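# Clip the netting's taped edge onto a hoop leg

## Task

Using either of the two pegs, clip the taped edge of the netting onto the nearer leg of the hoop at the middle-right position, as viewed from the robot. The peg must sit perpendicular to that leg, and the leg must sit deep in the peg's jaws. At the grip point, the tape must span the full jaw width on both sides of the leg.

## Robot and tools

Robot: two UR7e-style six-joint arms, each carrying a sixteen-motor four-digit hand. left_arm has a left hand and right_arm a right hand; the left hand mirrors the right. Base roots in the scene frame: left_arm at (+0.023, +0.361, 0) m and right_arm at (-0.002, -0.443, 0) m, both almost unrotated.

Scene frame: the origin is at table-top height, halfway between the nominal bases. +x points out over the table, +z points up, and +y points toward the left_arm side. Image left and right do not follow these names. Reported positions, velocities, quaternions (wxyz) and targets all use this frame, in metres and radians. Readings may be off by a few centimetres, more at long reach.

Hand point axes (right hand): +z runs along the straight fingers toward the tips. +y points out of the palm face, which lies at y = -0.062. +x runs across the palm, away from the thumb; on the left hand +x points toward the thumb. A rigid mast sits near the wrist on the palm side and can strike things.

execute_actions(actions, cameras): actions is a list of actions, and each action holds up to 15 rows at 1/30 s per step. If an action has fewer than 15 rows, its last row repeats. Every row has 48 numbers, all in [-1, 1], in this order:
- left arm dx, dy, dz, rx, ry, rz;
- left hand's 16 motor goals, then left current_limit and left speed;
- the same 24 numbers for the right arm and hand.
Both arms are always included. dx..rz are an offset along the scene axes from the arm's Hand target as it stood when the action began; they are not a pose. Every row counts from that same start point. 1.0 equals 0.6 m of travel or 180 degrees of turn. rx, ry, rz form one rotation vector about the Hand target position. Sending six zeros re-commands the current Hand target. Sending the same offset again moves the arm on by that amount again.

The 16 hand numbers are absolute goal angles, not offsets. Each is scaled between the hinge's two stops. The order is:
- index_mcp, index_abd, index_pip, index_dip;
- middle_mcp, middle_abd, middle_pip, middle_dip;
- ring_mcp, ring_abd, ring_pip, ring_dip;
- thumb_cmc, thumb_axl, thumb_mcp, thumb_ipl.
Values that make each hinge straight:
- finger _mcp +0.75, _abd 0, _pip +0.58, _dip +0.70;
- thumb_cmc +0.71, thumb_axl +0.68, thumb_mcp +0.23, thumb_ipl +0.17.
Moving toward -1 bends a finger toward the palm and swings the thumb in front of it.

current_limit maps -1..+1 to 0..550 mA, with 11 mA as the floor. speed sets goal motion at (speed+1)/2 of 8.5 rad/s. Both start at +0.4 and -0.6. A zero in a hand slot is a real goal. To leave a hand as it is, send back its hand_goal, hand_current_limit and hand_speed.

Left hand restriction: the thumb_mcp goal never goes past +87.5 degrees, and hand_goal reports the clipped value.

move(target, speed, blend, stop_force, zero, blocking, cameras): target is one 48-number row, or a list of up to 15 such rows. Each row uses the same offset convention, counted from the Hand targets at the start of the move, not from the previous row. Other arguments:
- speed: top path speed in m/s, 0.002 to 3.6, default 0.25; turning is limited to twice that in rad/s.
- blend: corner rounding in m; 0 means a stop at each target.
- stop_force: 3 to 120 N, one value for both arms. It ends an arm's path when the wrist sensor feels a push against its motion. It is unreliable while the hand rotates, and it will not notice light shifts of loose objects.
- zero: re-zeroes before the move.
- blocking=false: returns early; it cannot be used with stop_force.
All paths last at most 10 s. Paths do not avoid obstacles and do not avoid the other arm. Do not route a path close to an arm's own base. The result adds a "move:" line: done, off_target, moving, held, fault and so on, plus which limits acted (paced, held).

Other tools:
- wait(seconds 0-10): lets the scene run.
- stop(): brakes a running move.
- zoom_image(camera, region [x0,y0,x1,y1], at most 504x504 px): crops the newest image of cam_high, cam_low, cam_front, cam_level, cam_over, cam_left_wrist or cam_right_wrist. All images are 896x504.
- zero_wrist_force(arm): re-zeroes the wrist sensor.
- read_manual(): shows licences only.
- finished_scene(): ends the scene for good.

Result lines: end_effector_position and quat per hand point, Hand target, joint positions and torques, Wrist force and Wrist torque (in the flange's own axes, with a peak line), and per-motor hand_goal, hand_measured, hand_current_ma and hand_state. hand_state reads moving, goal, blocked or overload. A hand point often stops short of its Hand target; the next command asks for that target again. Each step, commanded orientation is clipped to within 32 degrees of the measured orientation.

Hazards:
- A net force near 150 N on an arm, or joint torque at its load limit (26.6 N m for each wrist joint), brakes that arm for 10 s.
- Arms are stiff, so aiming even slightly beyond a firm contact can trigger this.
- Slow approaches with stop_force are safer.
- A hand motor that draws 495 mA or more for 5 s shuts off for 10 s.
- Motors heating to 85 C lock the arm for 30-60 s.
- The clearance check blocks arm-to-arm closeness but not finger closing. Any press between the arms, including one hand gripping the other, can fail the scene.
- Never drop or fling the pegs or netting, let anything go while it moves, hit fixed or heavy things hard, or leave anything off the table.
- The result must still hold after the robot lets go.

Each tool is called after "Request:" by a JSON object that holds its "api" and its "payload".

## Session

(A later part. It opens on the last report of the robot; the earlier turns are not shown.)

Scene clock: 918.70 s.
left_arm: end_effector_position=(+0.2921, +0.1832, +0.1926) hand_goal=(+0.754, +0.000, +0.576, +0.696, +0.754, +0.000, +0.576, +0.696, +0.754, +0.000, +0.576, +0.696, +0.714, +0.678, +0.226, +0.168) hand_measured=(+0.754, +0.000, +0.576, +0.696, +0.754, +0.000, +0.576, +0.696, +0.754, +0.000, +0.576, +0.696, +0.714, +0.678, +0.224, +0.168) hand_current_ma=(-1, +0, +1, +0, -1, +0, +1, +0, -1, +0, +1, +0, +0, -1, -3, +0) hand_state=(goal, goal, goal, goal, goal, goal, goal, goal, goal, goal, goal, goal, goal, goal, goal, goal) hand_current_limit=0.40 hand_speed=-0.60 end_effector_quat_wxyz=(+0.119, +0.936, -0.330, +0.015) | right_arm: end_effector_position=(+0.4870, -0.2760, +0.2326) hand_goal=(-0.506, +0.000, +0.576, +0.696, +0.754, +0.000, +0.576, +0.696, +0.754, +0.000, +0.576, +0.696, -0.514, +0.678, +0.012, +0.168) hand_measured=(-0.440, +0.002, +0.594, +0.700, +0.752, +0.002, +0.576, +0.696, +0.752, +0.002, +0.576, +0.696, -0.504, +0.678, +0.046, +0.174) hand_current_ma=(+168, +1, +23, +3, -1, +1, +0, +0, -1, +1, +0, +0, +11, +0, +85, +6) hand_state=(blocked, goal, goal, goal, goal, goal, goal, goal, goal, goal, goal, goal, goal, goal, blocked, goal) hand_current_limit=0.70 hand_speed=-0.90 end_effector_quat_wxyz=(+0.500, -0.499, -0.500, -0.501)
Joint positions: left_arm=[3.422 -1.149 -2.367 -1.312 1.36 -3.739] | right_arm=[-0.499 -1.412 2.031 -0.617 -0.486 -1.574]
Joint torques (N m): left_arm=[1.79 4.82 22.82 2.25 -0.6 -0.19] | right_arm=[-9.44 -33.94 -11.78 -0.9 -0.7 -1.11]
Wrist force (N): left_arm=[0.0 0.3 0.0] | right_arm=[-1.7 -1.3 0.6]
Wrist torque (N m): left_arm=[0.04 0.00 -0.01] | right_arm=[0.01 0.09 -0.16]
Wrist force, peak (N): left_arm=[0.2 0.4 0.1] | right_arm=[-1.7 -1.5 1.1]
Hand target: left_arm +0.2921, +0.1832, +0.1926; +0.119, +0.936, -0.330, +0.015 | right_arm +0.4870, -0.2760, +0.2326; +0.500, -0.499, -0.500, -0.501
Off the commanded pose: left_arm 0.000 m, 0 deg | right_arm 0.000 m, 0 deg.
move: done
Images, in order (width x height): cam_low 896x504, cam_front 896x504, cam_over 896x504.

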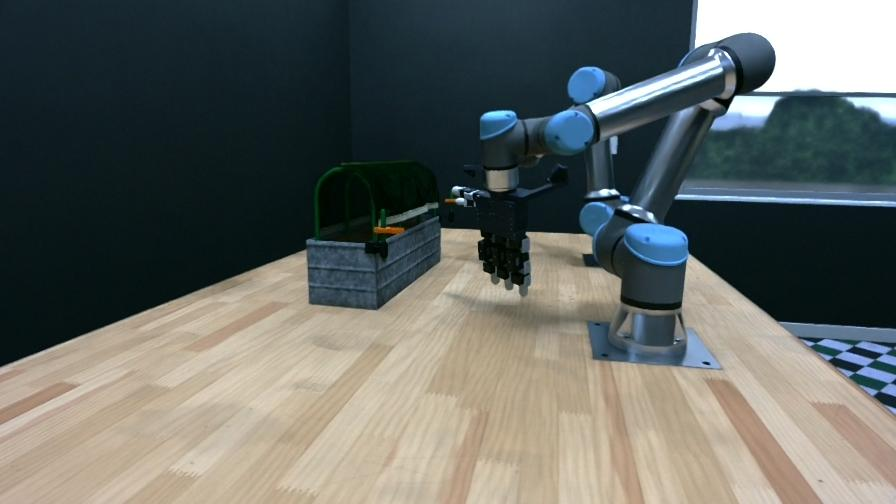

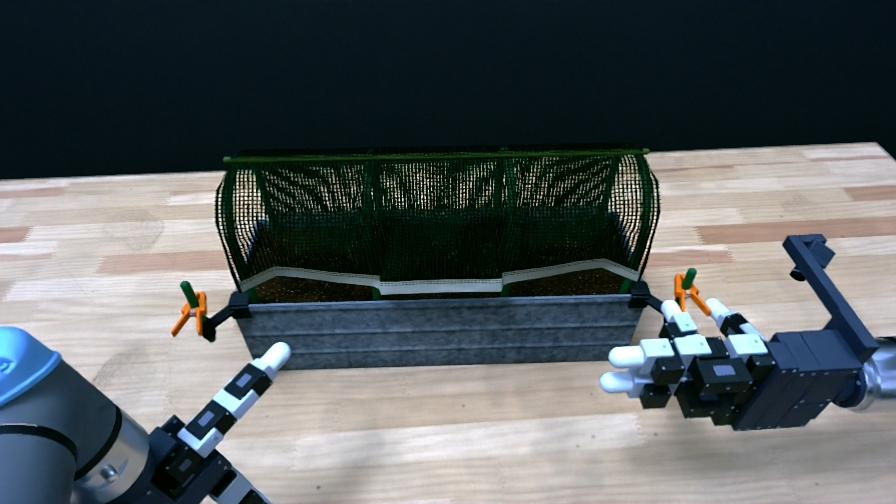

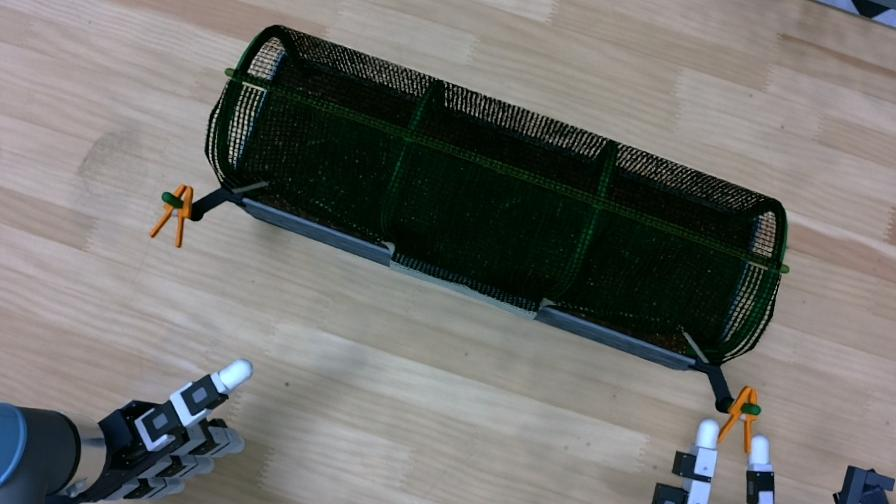

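Request:
{"api": "move", "payload": {"target": [0,0,0,0,0,0,0.754,0,0.576,0.696,0.754,0,0.576,0.696,0.754,0,0.576,0.696,0.714,0.678,0.226,0.168,0.4,-0.6,0,0,0,0,0,0,-0.58,0,0.576,0.696,0.754,0,0.576,0.696,0.754,0,0.576,0.696,-0.514,0.678,-0.09,0.168,0.75,-0.9], "speed": 0.06, "cameras": ["cam_front","cam_over","cam_low"]}}

Request:
{"api": "zoom_image", "payload": {"camera": "cam_over", "region": [640, 360, 820, 500]}}

Request:
{"api": "zoom_image", "payload": {"camera": "cam_front", "region": [620, 250, 800, 390]}}

Scene clock: 934.43 s.
left_arm: end_effector_position=(+0.2921, +0.1832, +0.1926) hand_goal=(+0.754, +0.000, +0.576, +0.696, +0.754, +0.000, +0.576, +0.696, +0.754, +0.000, +0.576, +0.696, +0.714, +0.678, +0.226, +0.168) hand_measured=(+0.754, +0.000, +0.576, +0.696, +0.754, +0.000, +0.576, +0.696, +0.754, +0.000, +0.576, +0.696, +0.714, +0.678, +0.224, +0.168) hand_current_ma=(-1, +0, +1, +0, -1, +0, +1, +0, -1, +0, +1, +0, +0, -1, -3, +0) hand_state=(goal, goal, goal, goal, goal, goal, goal, goal, goal, goal, goal, goal, goal, goal, goal, goal) hand_current_limit=0.40 hand_speed=-0.60 end_effector_quat_wxyz=(+0.119, +0.936, -0.330, +0.015) | right_arm: end_effector_position=(+0.4870, -0.2760, +0.2326) hand_goal=(-0.580, +0.000, +0.576, +0.696, +0.754, +0.000, +0.576, +0.696, +0.754, +0.000, +0.576, +0.696, -0.514, +0.678, -0.090, +0.168) hand_measured=(-0.454, +0.002, +0.620, +0.712, +0.752, +0.002, +0.576, +0.696, +0.752, +0.002, +0.576, +0.696, -0.504, +0.678, +0.018, +0.190) hand_current_ma=(+430, +1, +85, +19, -1, +1, +0, +0, -1, +1, +0, +0, +11, +0, +464, +50) hand_state=(blocked, goal, blocked, goal, goal, goal, goal, goal, goal, goal, goal, goal, goal, goal, blocked, blocked) hand_current_limit=0.75 hand_speed=-0.90 end_effector_quat_wxyz=(+0.500, -0.499, -0.500, -0.501)
Joint positions: left_arm=[3.422 -1.149 -2.367 -1.312 1.36 -3.739] | right_arm=[-0.499 -1.412 2.031 -0.617 -0.486 -1.574]
Joint torques (N m): left_arm=[1.66 5.05 22.98 2.29 -0.57 -0.26] | right_arm=[-8.83 -33.58 -13.6 -0.7 1.72 -0.6]
Wrist force (N): left_arm=[-0.1 0.1 0.1] | right_arm=[-1.7 -1.7 -1.0]
Wrist torque (N m): left_arm=[0.00 0.02 -0.01] | right_arm=[-0.14 0.05 -0.15]
Wrist force, peak (N): left_arm=[0.0 0.5 0.1] | right_arm=[-1.8 -2.0 -1.2]
Hand target: left_arm +0.2921, +0.1832, +0.1926; +0.119, +0.936, -0.330, +0.015 | right_arm +0.4870, -0.2760, +0.2326; +0.500, -0.499, -0.500, -0.501
Off the commanded pose: left_arm 0.000 m, 0 deg | right_arm 0.000 m, 0 deg.
move: done
Images, in order (width x height): cam_low 896x504, cam_front 896x504, cam_over 896x504.

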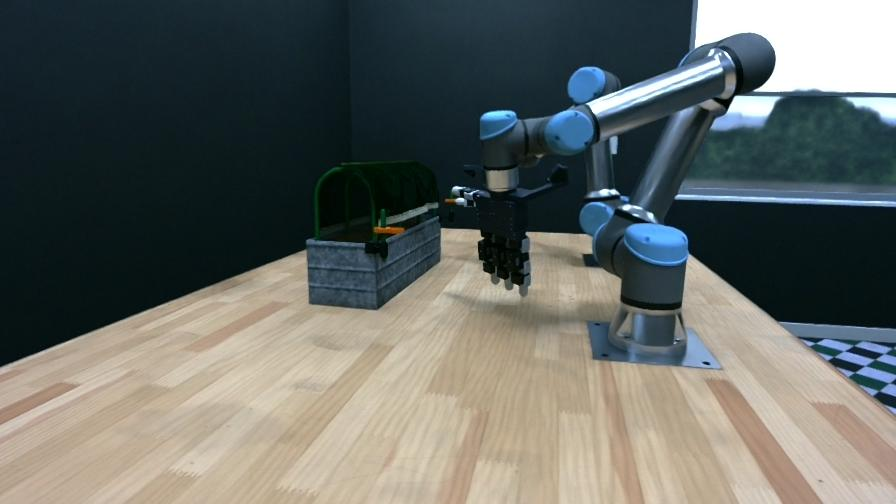

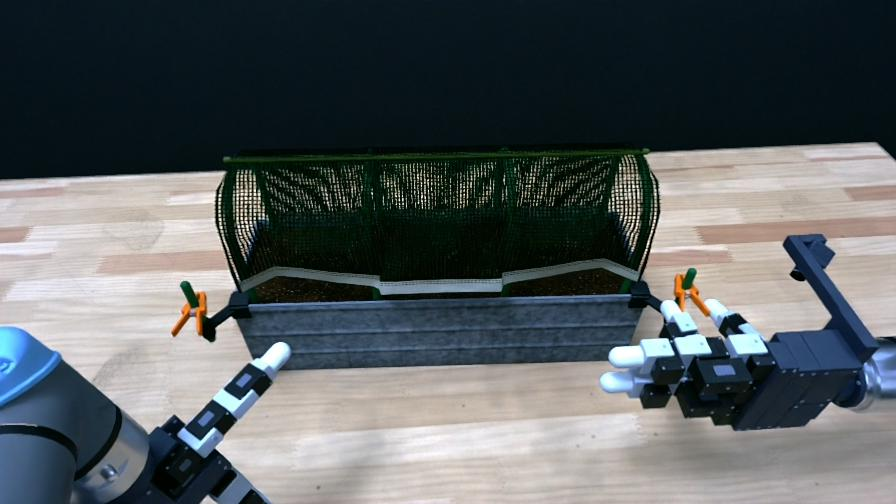

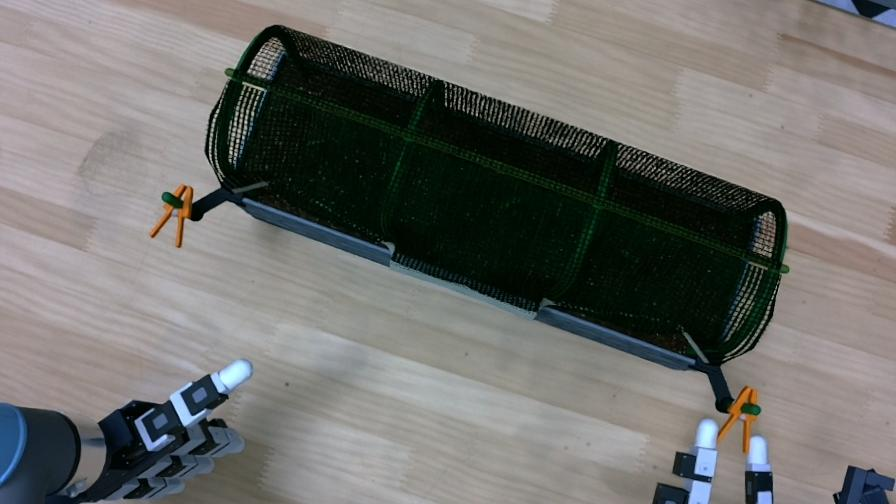

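Scaled by 2.800.

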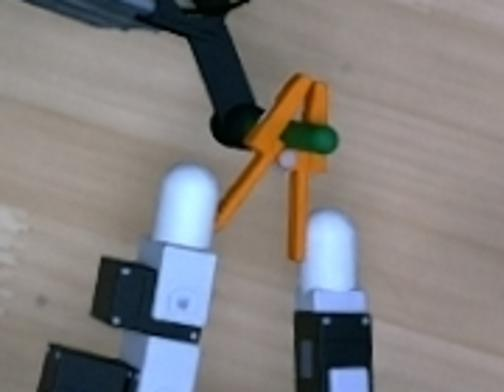

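Scaled by 2.800.

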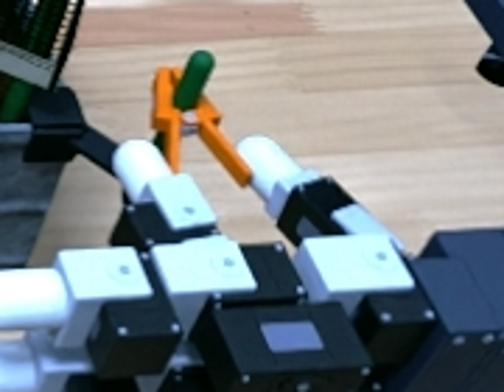

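Request:
{"api": "execute_actions", "payload": {"actions": [[[0,0,0,0,0,0,0.754,0,0.576,0.696,0.754,0,0.576,0.696,0.754,0,0.576,0.696,0.714,0.678,0.226,0.168,0.4,-0.6,0,0,0,0,0,0,-0.72,0,0.50,0.66,0.754,0,0.576,0.696,0.754,0,0.576,0.696,-0.514,0.678,-0.22,0.13,1.0,-0.8]],[[0,0,0,0,0,0,0.754,0,0.576,0.696,0.754,0,0.576,0.696,0.754,0,0.576,0.696,0.714,0.678,0.226,0.168,0.4,-0.6,0,0,0,0,0,0,-0.72,0,0.50,0.66,0.754,0,0.576,0.696,0.754,0,0.576,0.696,-0.514,0.678,-0.22,0.13,1.0,-0.8]]], "cameras": ["cam_over","cam_front"]}}

Request:
{"api": "execute_actions", "payload": {"actions": [[[0,0,0,0,0,0,0.754,0,0.576,0.696,0.754,0,0.576,0.696,0.754,0,0.576,0.696,0.714,0.678,0.226,0.168,0.4,-0.6,0,0,0,0,0,0,-0.52,0,0.576,0.696,0.754,0,0.576,0.696,0.754,0,0.576,0.696,-0.514,0.678,-0.02,0.168,0.6,-0.8]]], "cameras": ["cam_over"]}}

Request:
{"api": "zoom_image", "payload": {"camera": "cam_over", "region": [680, 380, 780, 470]}}

Scene clock: 1282.40 s.
left_arm: end_effector_position=(+0.2921, +0.1832, +0.1926) hand_goal=(+0.754, +0.000, +0.576, +0.696, +0.754, +0.000, +0.576, +0.696, +0.754, +0.000, +0.576, +0.696, +0.714, +0.678, +0.226, +0.168) hand_measured=(+0.754, +0.000, +0.576, +0.696, +0.754, +0.000, +0.576, +0.696, +0.754, +0.000, +0.576, +0.696, +0.714, +0.678, +0.224, +0.168) hand_current_ma=(-1, +0, +1, +0, -1, +0, +1, +0, -1, +0, +1, +0, +0, -1, -3, +0) hand_state=(goal, goal, goal, goal, goal, goal, goal, goal, goal, goal, goal, goal, goal, goal, goal, goal) hand_current_limit=0.40 hand_speed=-0.60 end_effector_quat_wxyz=(+0.119, +0.936, -0.330, +0.015) | right_arm: end_effector_position=(+0.4870, -0.2760, +0.2326) hand_goal=(-0.720, +0.000, +0.500, +0.660, +0.754, +0.000, +0.576, +0.696, +0.754, +0.000, +0.576, +0.696, -0.514, +0.678, -0.220, +0.130) hand_measured=(-0.456, +0.002, +0.618, +0.706, +0.752, +0.002, +0.576, +0.696, +0.752, +0.002, +0.576, +0.696, -0.504, +0.678, +0.014, +0.188) hand_current_ma=(+550, +1, +364, +94, -1, +1, +0, +0, -1, +1, +0, +0, +11, +0, +550, +202) hand_state=(blocked, goal, blocked, blocked, goal, goal, goal, goal, goal, goal, goal, goal, goal, goal, blocked, blocked) hand_current_limit=1.00 hand_speed=-0.80 end_effector_quat_wxyz=(+0.500, -0.499, -0.500, -0.501)
Joint positions: left_arm=[3.422 -1.149 -2.367 -1.312 1.36 -3.739] | right_arm=[-0.499 -1.412 2.031 -0.617 -0.486 -1.574]
Joint torques (N m): left_arm=[1.21 4.76 22.78 2.26 -0.51 -0.15] | right_arm=[0.64 -32.63 -17.68 -0.61 -0.26 0.41]
Wrist force (N): left_arm=[0.0 0.4 0.1] | right_arm=[-1.5 -1.7 -0.8]
Wrist torque (N m): left_arm=[0.04 0.00 -0.01] | right_arm=[-0.16 0.03 -0.14]
Wrist force, peak (N): left_arm=[-0.2 0.4 0.2] | right_arm=[-1.6 -2.3 -1.2]
Hand target: left_arm +0.2921, +0.1832, +0.1926; +0.119, +0.936, -0.330, +0.015 | right_arm +0.4870, -0.2760, +0.2326; +0.500, -0.499, -0.500, -0.501
Off the commanded pose: left_arm 0.000 m, 0 deg | right_arm 0.000 m, 0 deg.
Step readings (end_effector_position of left_arm | right_arm):
0: (+0.2921, +0.1832, +0.1926) | (+0.4870, -0.2760, +0.2326)
1: (+0.2921, +0.1832, +0.1926) | (+0.4870, -0.2760, +0.2326)
2: (+0.2921, +0.1832, +0.1926) | (+0.4870, -0.2760, +0.2326)
4: (+0.2921, +0.1832, +0.1926) | (+0.4870, -0.2760, +0.2326)
8: (+0.2921, +0.1832, +0.1926) | (+0.4870, -0.2760, +0.2326)
15: (+0.2921, +0.1832, +0.1926) | (+0.4870, -0.2760, +0.2326)
16: (+0.2921, +0.1832, +0.1926) | (+0.4870, -0.2760, +0.2326)
17: (+0.2921, +0.1832, +0.1926) | (+0.4870, -0.2760, +0.2326)
19: (+0.2921, +0.1832, +0.1926) | (+0.4870, -0.2760, +0.2326)
23: (+0.2921, +0.1832, +0.1926) | (+0.4870, -0.2760, +0.2326)
30: (+0.2921, +0.1832, +0.1926) | (+0.4870, -0.2760, +0.2326)
Images, in order (width x height): cam_front 896x504, cam_over 896x504.

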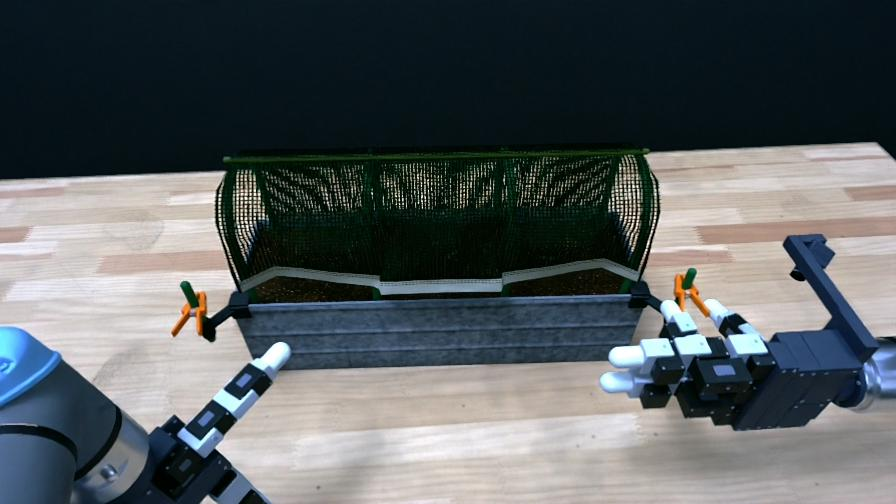

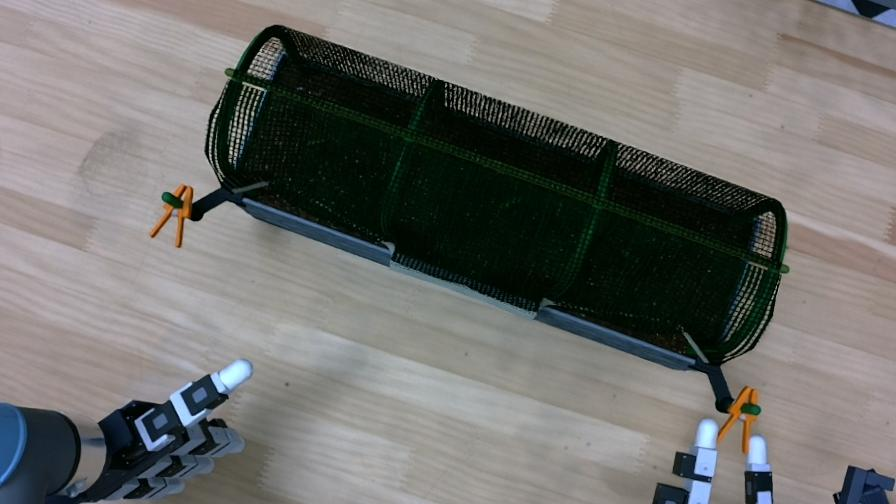

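Scene clock: 1283.10 s.
left_arm: end_effector_position=(+0.2921, +0.1832, +0.1926) hand_goal=(+0.754, +0.000, +0.576, +0.696, +0.754, +0.000, +0.576, +0.696, +0.754, +0.000, +0.576, +0.696, +0.714, +0.678, +0.226, +0.168) hand_measured=(+0.754, +0.000, +0.576, +0.696, +0.754, +0.000, +0.576, +0.696, +0.754, +0.000, +0.576, +0.696, +0.714, +0.678, +0.224, +0.168) hand_current_ma=(-1, +0, +1, +0, -1, +0, +1, +0, -1, +0, +1, +0, +0, -1, -3, +0) hand_state=(goal, goal, goal, goal, goal, goal, goal, goal, goal, goal, goal, goal, goal, goal, goal, goal) hand_current_limit=0.40 hand_speed=-0.60 end_effector_quat_wxyz=(+0.119, +0.936, -0.330, +0.015) | right_arm: end_effector_position=(+0.4870, -0.2760, +0.2326) hand_goal=(-0.520, +0.000, +0.576, +0.696, +0.754, +0.000, +0.576, +0.696, +0.754, +0.000, +0.576, +0.696, -0.514, +0.678, -0.020, +0.168) hand_measured=(-0.454, +0.002, +0.624, +0.716, +0.752, +0.002, +0.576, +0.696, +0.752, +0.002, +0.576, +0.696, -0.504, +0.678, +0.020, +0.194) hand_current_ma=(+170, +1, +95, +26, -1, +1, +0, +0, -1, +1, +0, +0, +11, +0, +108, +60) hand_state=(blocked, goal, blocked, goal, goal, goal, goal, goal, goal, goal, goal, goal, goal, goal, blocked, blocked) hand_current_limit=0.60 hand_speed=-0.80 end_effector_quat_wxyz=(+0.500, -0.499, -0.500, -0.501)
Joint positions: left_arm=[3.422 -1.149 -2.367 -1.312 1.36 -3.739] | right_arm=[-0.499 -1.412 2.031 -0.617 -0.486 -1.574]
Joint torques (N m): left_arm=[1.24 5.05 22.97 2.27 -0.54 -0.22] | right_arm=[0.68 -32.65 -17.3 -0.79 -0.47 0.77]
Wrist force (N): left_arm=[0.0 0.2 0.0] | right_arm=[-1.5 -1.9 -0.3]
Wrist torque (N m): left_arm=[0.04 0.00 0.00] | right_arm=[-0.13 0.06 -0.14]
Wrist force, peak (N): left_arm=[0.1 0.5 0.0] | right_arm=[-1.6 -2.3 -1.3]
Hand target: left_arm +0.2921, +0.1832, +0.1926; +0.119, +0.936, -0.330, +0.015 | right_arm +0.4870, -0.2760, +0.2326; +0.500, -0.499, -0.500, -0.501
Off the commanded pose: left_arm 0.000 m, 0 deg | right_arm 0.000 m, 0 deg.
Step readings (end_effector_position of left_arm | right_arm):
0: (+0.2921, +0.1832, +0.1926) | (+0.4870, -0.2760, +0.2326)
1: (+0.2921, +0.1832, +0.1926) | (+0.4870, -0.2760, +0.2326)
2: (+0.2921, +0.1832, +0.1926) | (+0.4870, -0.2760, +0.2326)
4: (+0.2921, +0.1832, +0.1926) | (+0.4870, -0.2760, +0.2326)
8: (+0.2921, +0.1832, +0.1926) | (+0.4870, -0.2760, +0.2326)
15: (+0.2921, +0.1832, +0.1926) | (+0.4870, -0.2760, +0.2326)
Images, in order (width x height): cam_over 896x504.

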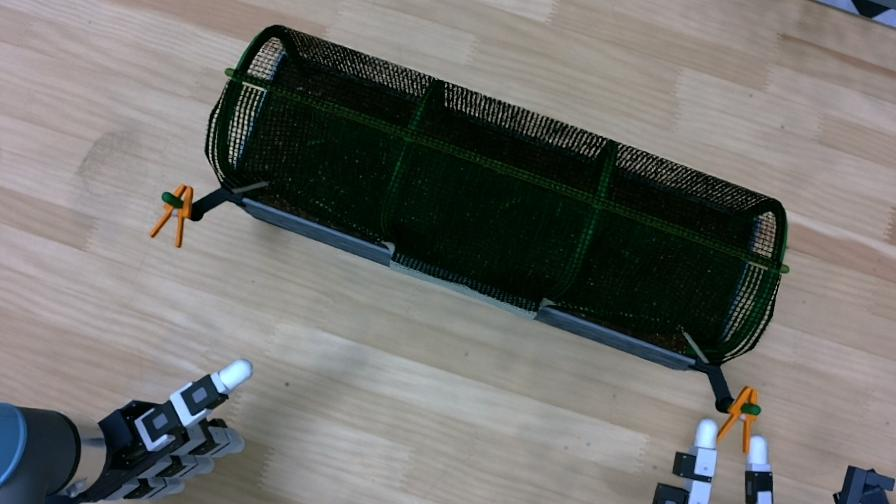

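Scaled by 5.040.

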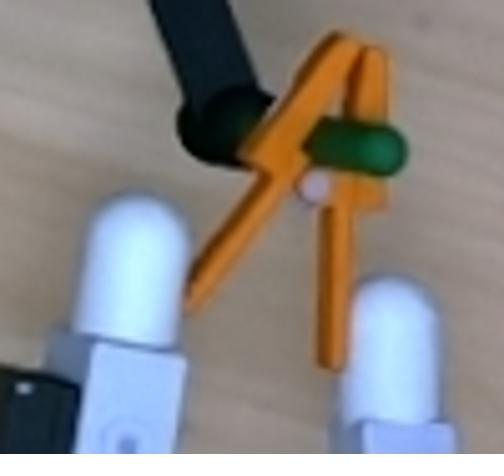

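Request:
{"api": "move", "payload": {"target": [[0,0,0,0,0,0,0.754,0,0.576,0.696,0.754,0,0.576,0.696,0.754,0,0.576,0.696,0.714,0.678,0.226,0.168,0.4,-0.6,0,0,0,0,0,0,-0.274,0,0.576,0.696,0.754,0,0.576,0.696,0.754,0,0.576,0.696,-0.514,0.678,0.226,0.168,0.6,-0.8],[0,0,0,0,0,0,0.754,0,0.576,0.696,0.754,0,0.576,0.696,0.754,0,0.576,0.696,0.714,0.678,0.226,0.168,0.4,-0.6,-0.145,-0.03,0,0,0,0,-0.274,0,0.576,0.696,0.754,0,0.576,0.696,0.754,0,0.576,0.696,-0.514,0.678,0.226,0.168,0.6,-0.8],[0,0,0,0,0,0,0.754,0,0.576,0.696,0.754,0,0.576,0.696,0.754,0,0.576,0.696,0.714,0.678,0.226,0.168,0.4,-0.6,-0.06,-0.067,0.28,-0.5,0,0,0.754,0.6,0.576,0.696,0.754,-0.6,0.576,0.696,0.754,-0.68,0.576,0.696,0.714,0.678,0.226,0.168,0.6,-0.7]], "speed": [0.1,0.12,0.25], "cameras": ["cam_front","cam_over","cam_low"]}}

Scene clock: 1686.57 s.
left_arm: end_effector_position=(+0.2921, +0.1832, +0.1926) hand_goal=(+0.754, +0.000, +0.576, +0.696, +0.754, +0.000, +0.576, +0.696, +0.754, +0.000, +0.576, +0.696, +0.714, +0.678, +0.226, +0.168) hand_measured=(+0.754, +0.000, +0.576, +0.696, +0.754, +0.000, +0.576, +0.696, +0.754, +0.000, +0.576, +0.696, +0.714, +0.678, +0.224, +0.168) hand_current_ma=(-1, +0, +1, +0, -1, +0, +1, +0, -1, +0, +1, +0, +0, -1, -3, +0) hand_state=(goal, goal, goal, goal, goal, goal, goal, goal, goal, goal, goal, goal, goal, goal, goal, goal) hand_current_limit=0.40 hand_speed=-0.60 end_effector_quat_wxyz=(+0.119, +0.936, -0.330, +0.015) | right_arm: end_effector_position=(+0.4510, -0.3162, +0.4006) hand_goal=(+0.754, +0.600, +0.576, +0.696, +0.754, -0.600, +0.576, +0.696, +0.754, -0.680, +0.576, +0.696, +0.714, +0.678, +0.226, +0.168) hand_measured=(+0.750, +0.592, +0.578, +0.698, +0.752, -0.592, +0.576, +0.696, +0.752, -0.670, +0.576, +0.696, +0.712, +0.678, +0.224, +0.168) hand_current_ma=(-3, -5, +2, +2, -1, +6, +0, +0, -1, +8, +0, +0, -1, +0, -1, +0) hand_state=(goal, goal, goal, goal, goal, goal, goal, goal, goal, goal, goal, goal, goal, goal, goal, goal) hand_current_limit=0.60 hand_speed=-0.70 end_effector_quat_wxyz=(+0.000, +0.707, +0.707, +0.000)
Joint positions: left_arm=[3.422 -1.149 -2.367 -1.312 1.36 -3.739] | right_arm=[0.03 -1.841 1.693 -1.422 -1.57 0.041]
Joint torques (N m): left_arm=[1.32 5.47 22.88 2.23 -0.6 -0.17] | right_arm=[9.7 -21.91 -17.65 -4.4 -1.38 1.3]
Motor temperatures (°C): left_arm=[26 27 38 40 38 39] | right_arm=[35 34 28 39 39 35]
Wrist force (N): left_arm=[-0.1 0.1 0.1] | right_arm=[-0.3 -1.6 0.9]
Wrist torque (N m): left_arm=[0.00 0.02 -0.01] | right_arm=[-0.18 0.08 -0.02]
Wrist force, peak (N): left_arm=[-0.1 0.5 0.1] | right_arm=[-1.6 -2.4 -0.3]
Hand target: left_arm +0.2921, +0.1832, +0.1926; +0.119, +0.936, -0.330, +0.015 | right_arm +0.4510, -0.3162, +0.4006; +0.000, +0.707, +0.707, +0.000
Off the commanded pose: left_arm 0.000 m, 0 deg | right_arm 0.000 m, 0 deg.
move: done
Images, in order (width x height): cam_low 896x504, cam_front 896x504, cam_over 896x504.

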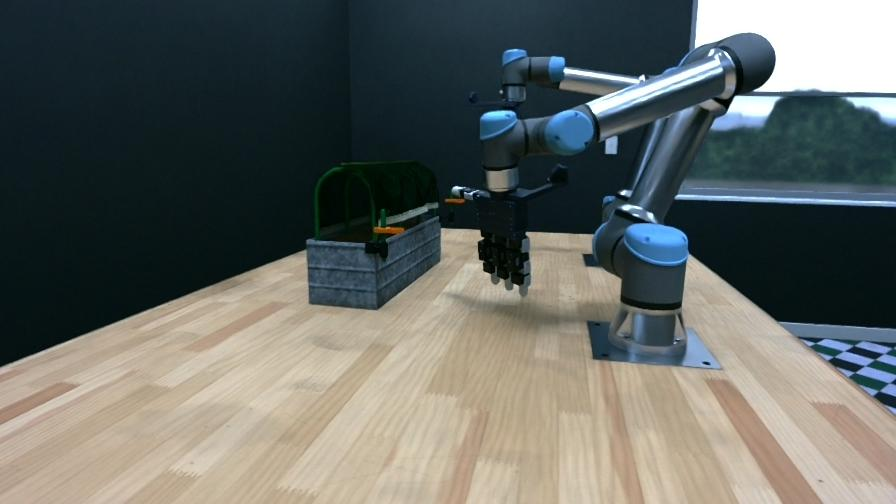

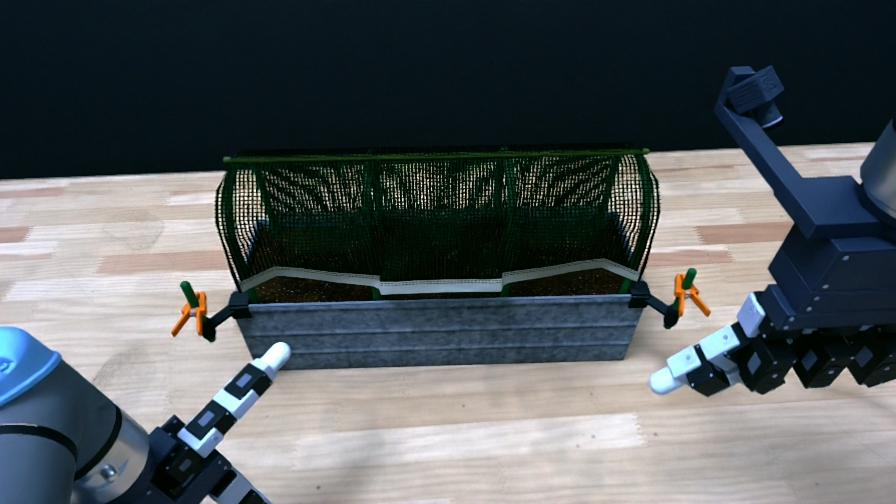

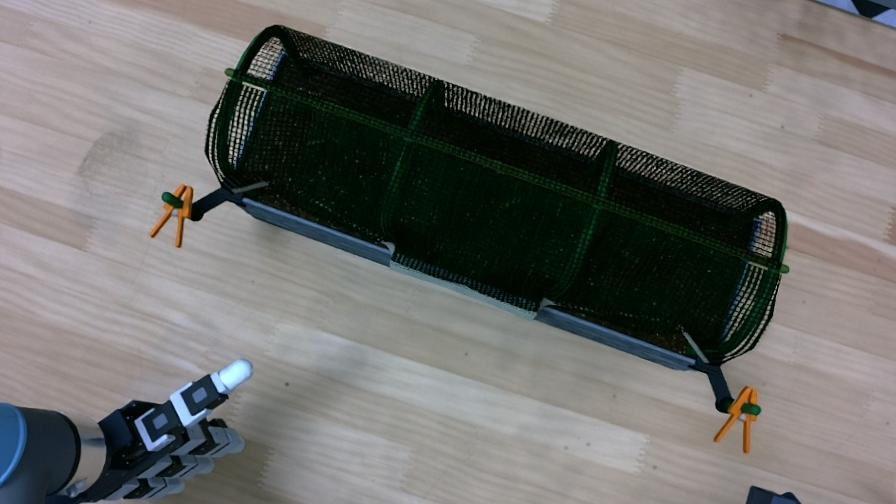

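Request:
{"api": "move", "payload": {"target": [[0,0,0,0,0,0,0.754,0,0.576,0.696,0.754,0,0.576,0.696,0.754,0,0.576,0.696,0.714,0.678,0.226,0.168,0.4,-0.6,0.255,0,0,0,0,0,0.754,0.6,0.576,0.696,0.754,-0.6,0.576,0.696,0.754,-0.68,0.576,0.696,0.714,0.678,0.226,0.168,0.6,-0.7],[0,0,0,0,0,0,0.754,0,0.576,0.696,0.754,0,0.576,0.696,0.754,0,0.576,0.696,0.714,0.678,0.226,0.168,0.4,-0.6,0.255,0,-0.14,0,0,0,0.754,0.6,0.576,0.696,0.754,-0.6,0.576,0.696,0.754,-0.68,0.576,0.696,0.714,0.678,0.226,0.168,0.6,-0.7]], "speed": [0.15,0.1], "cameras": ["all"]}}

Request:
{"api": "zoom_image", "payload": {"camera": "cam_over", "region": [640, 360, 840, 504]}}

Request:
{"api": "zoom_image", "payload": {"camera": "cam_level", "region": [700, 140, 896, 340]}}

Request:
{"api": "zoom_image", "payload": {"camera": "cam_low", "region": [400, 140, 560, 230]}}

Scene clock: 1709.47 s.
left_arm: end_effector_position=(+0.2921, +0.1832, +0.1926) hand_goal=(+0.754, +0.000, +0.576, +0.696, +0.754, +0.000, +0.576, +0.696, +0.754, +0.000, +0.576, +0.696, +0.714, +0.678, +0.226, +0.168) hand_measured=(+0.754, +0.000, +0.576, +0.696, +0.754, +0.000, +0.576, +0.696, +0.754, +0.000, +0.576, +0.696, +0.714, +0.678, +0.224, +0.168) hand_current_ma=(-1, +0, +1, +0, -1, +0, +1, +0, -1, +0, +1, +0, +0, -1, -3, +0) hand_state=(goal, goal, goal, goal, goal, goal, goal, goal, goal, goal, goal, goal, goal, goal, goal, goal) hand_current_limit=0.40 hand_speed=-0.60 end_effector_quat_wxyz=(+0.119, +0.936, -0.330, +0.015) | right_arm: end_effector_position=(+0.6040, -0.3162, +0.3165) hand_goal=(+0.754, +0.600, +0.576, +0.696, +0.754, -0.600, +0.576, +0.696, +0.754, -0.680, +0.576, +0.696, +0.714, +0.678, +0.226, +0.168) hand_measured=(+0.752, +0.592, +0.578, +0.698, +0.752, -0.592, +0.576, +0.696, +0.752, -0.670, +0.576, +0.696, +0.712, +0.678, +0.224, +0.168) hand_current_ma=(-2, -5, +1, +2, -1, +6, +0, +0, -1, +8, +0, +0, -1, +0, -2, +0) hand_state=(goal, goal, goal, goal, goal, goal, goal, goal, goal, goal, goal, goal, goal, goal, goal, goal) hand_current_limit=0.60 hand_speed=-0.70 end_effector_quat_wxyz=(+0.000, +0.707, +0.707, +0.000)
Joint positions: left_arm=[3.422 -1.149 -2.367 -1.312 1.36 -3.739] | right_arm=[0.018 -1.487 1.589 -1.672 -1.57 0.029]
Joint torques (N m): left_arm=[1.14 5.67 22.05 2.2 -0.53 -0.1] | right_arm=[8.98 -39.42 -29.03 -1.95 -1.22 -0.47]
Wrist force (N): left_arm=[0.0 0.1 0.1] | right_arm=[-0.2 -2.1 1.0]
Wrist torque (N m): left_arm=[0.00 0.00 0.00] | right_arm=[-0.27 0.09 -0.05]
Wrist force, peak (N): left_arm=[-0.1 0.4 0.3] | right_arm=[-0.2 -3.4 1.0]
Hand target: left_arm +0.2921, +0.1832, +0.1926; +0.119, +0.936, -0.330, +0.015 | right_arm +0.6040, -0.3162, +0.3166; +0.000, +0.707, +0.707, +0.000
Off the commanded pose: left_arm 0.000 m, 0 deg | right_arm 0.000 m, 0 deg.
move: done

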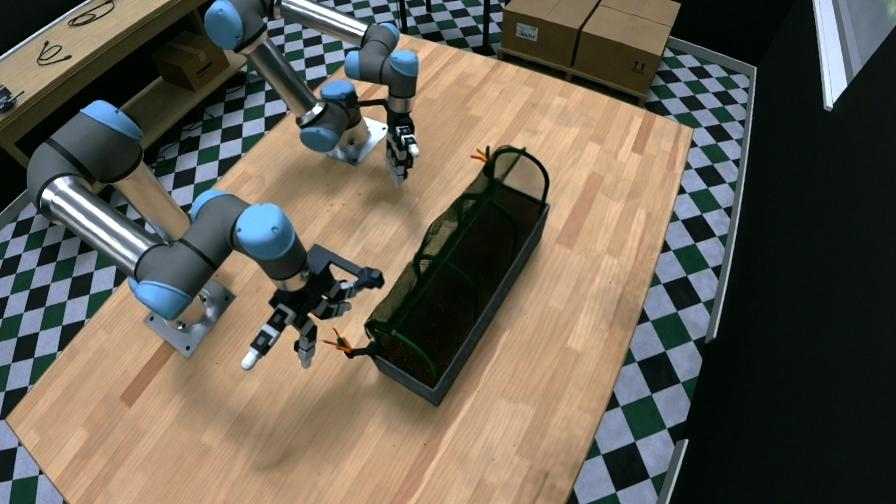

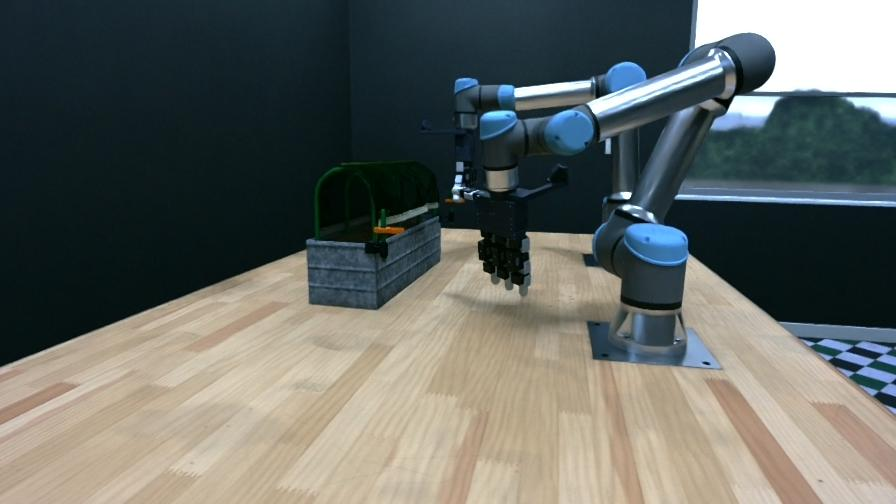

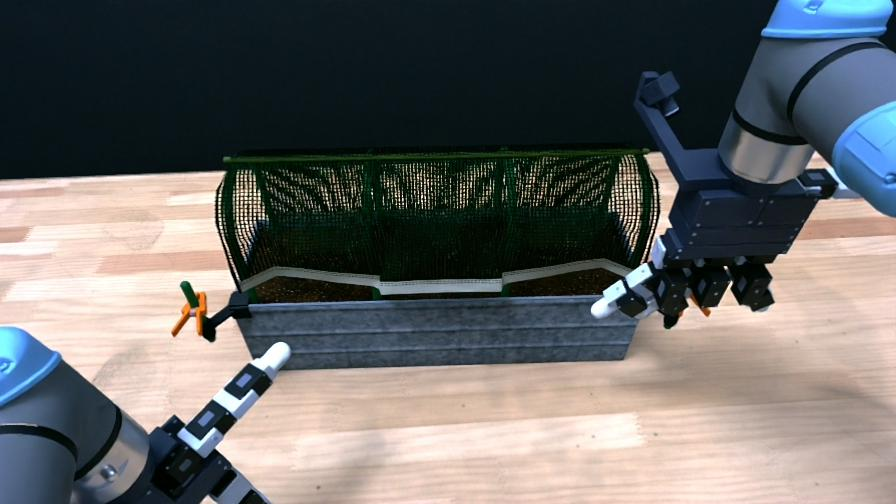

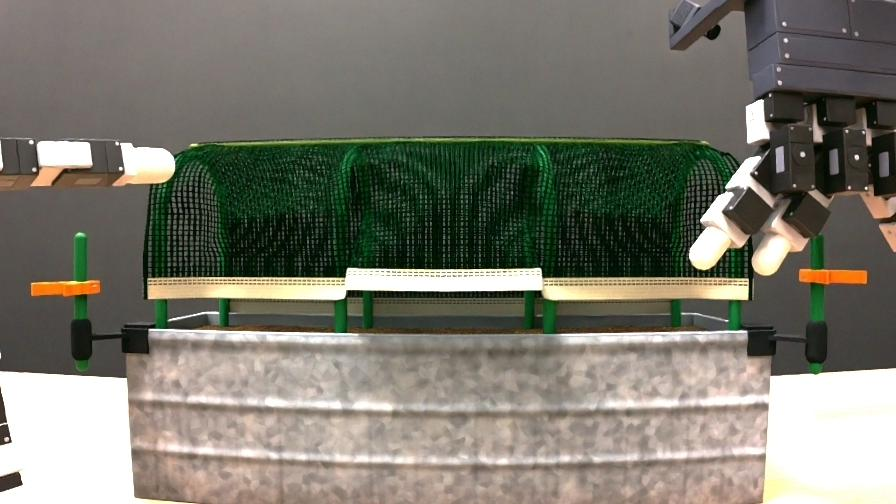

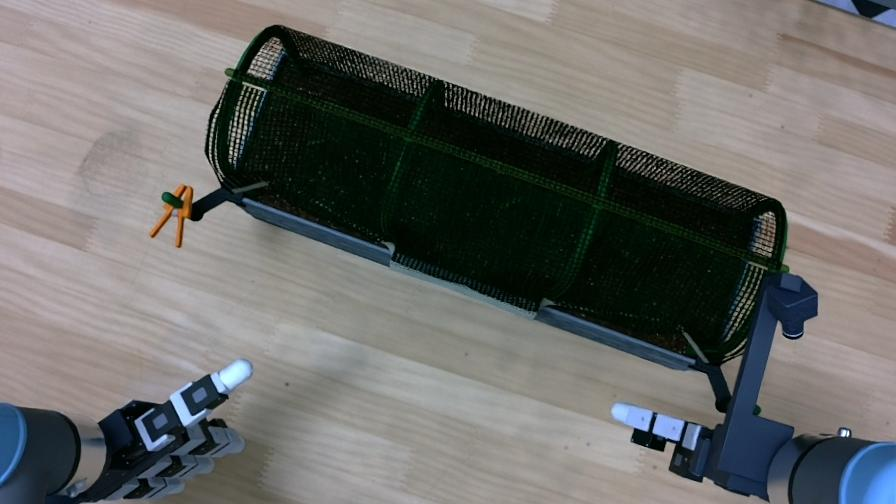

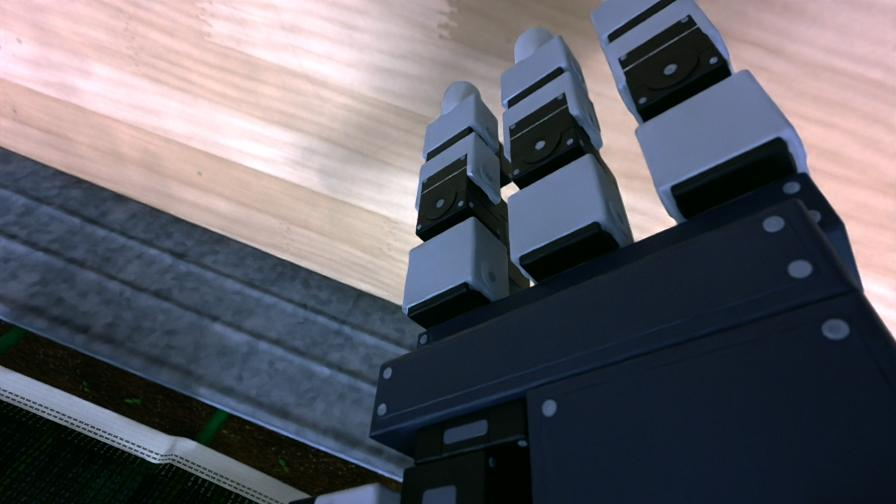

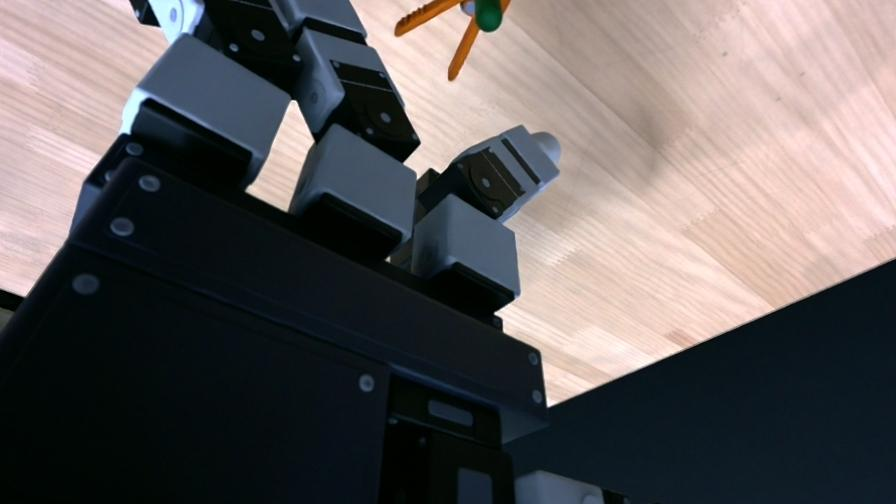

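Scaled by 2.520.

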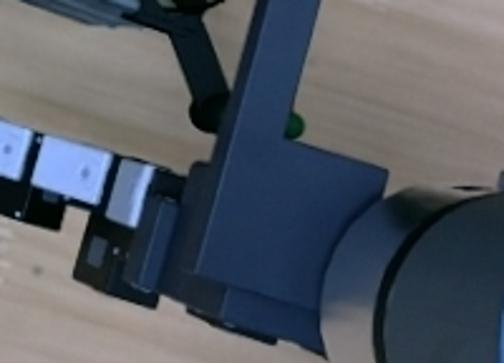

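Scaled by 2.520.

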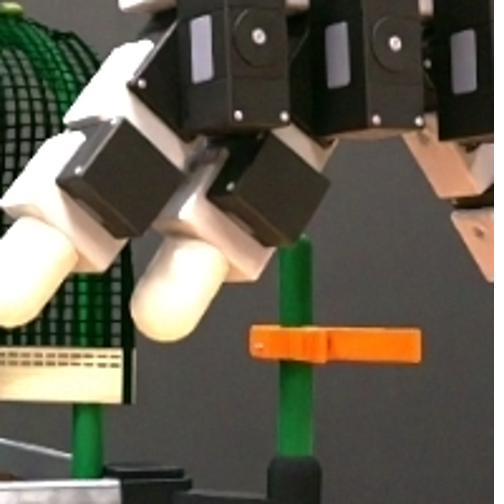

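Scaled by 3.150.

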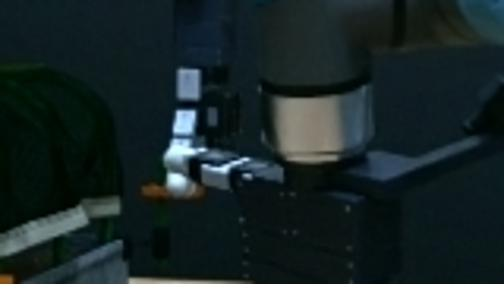

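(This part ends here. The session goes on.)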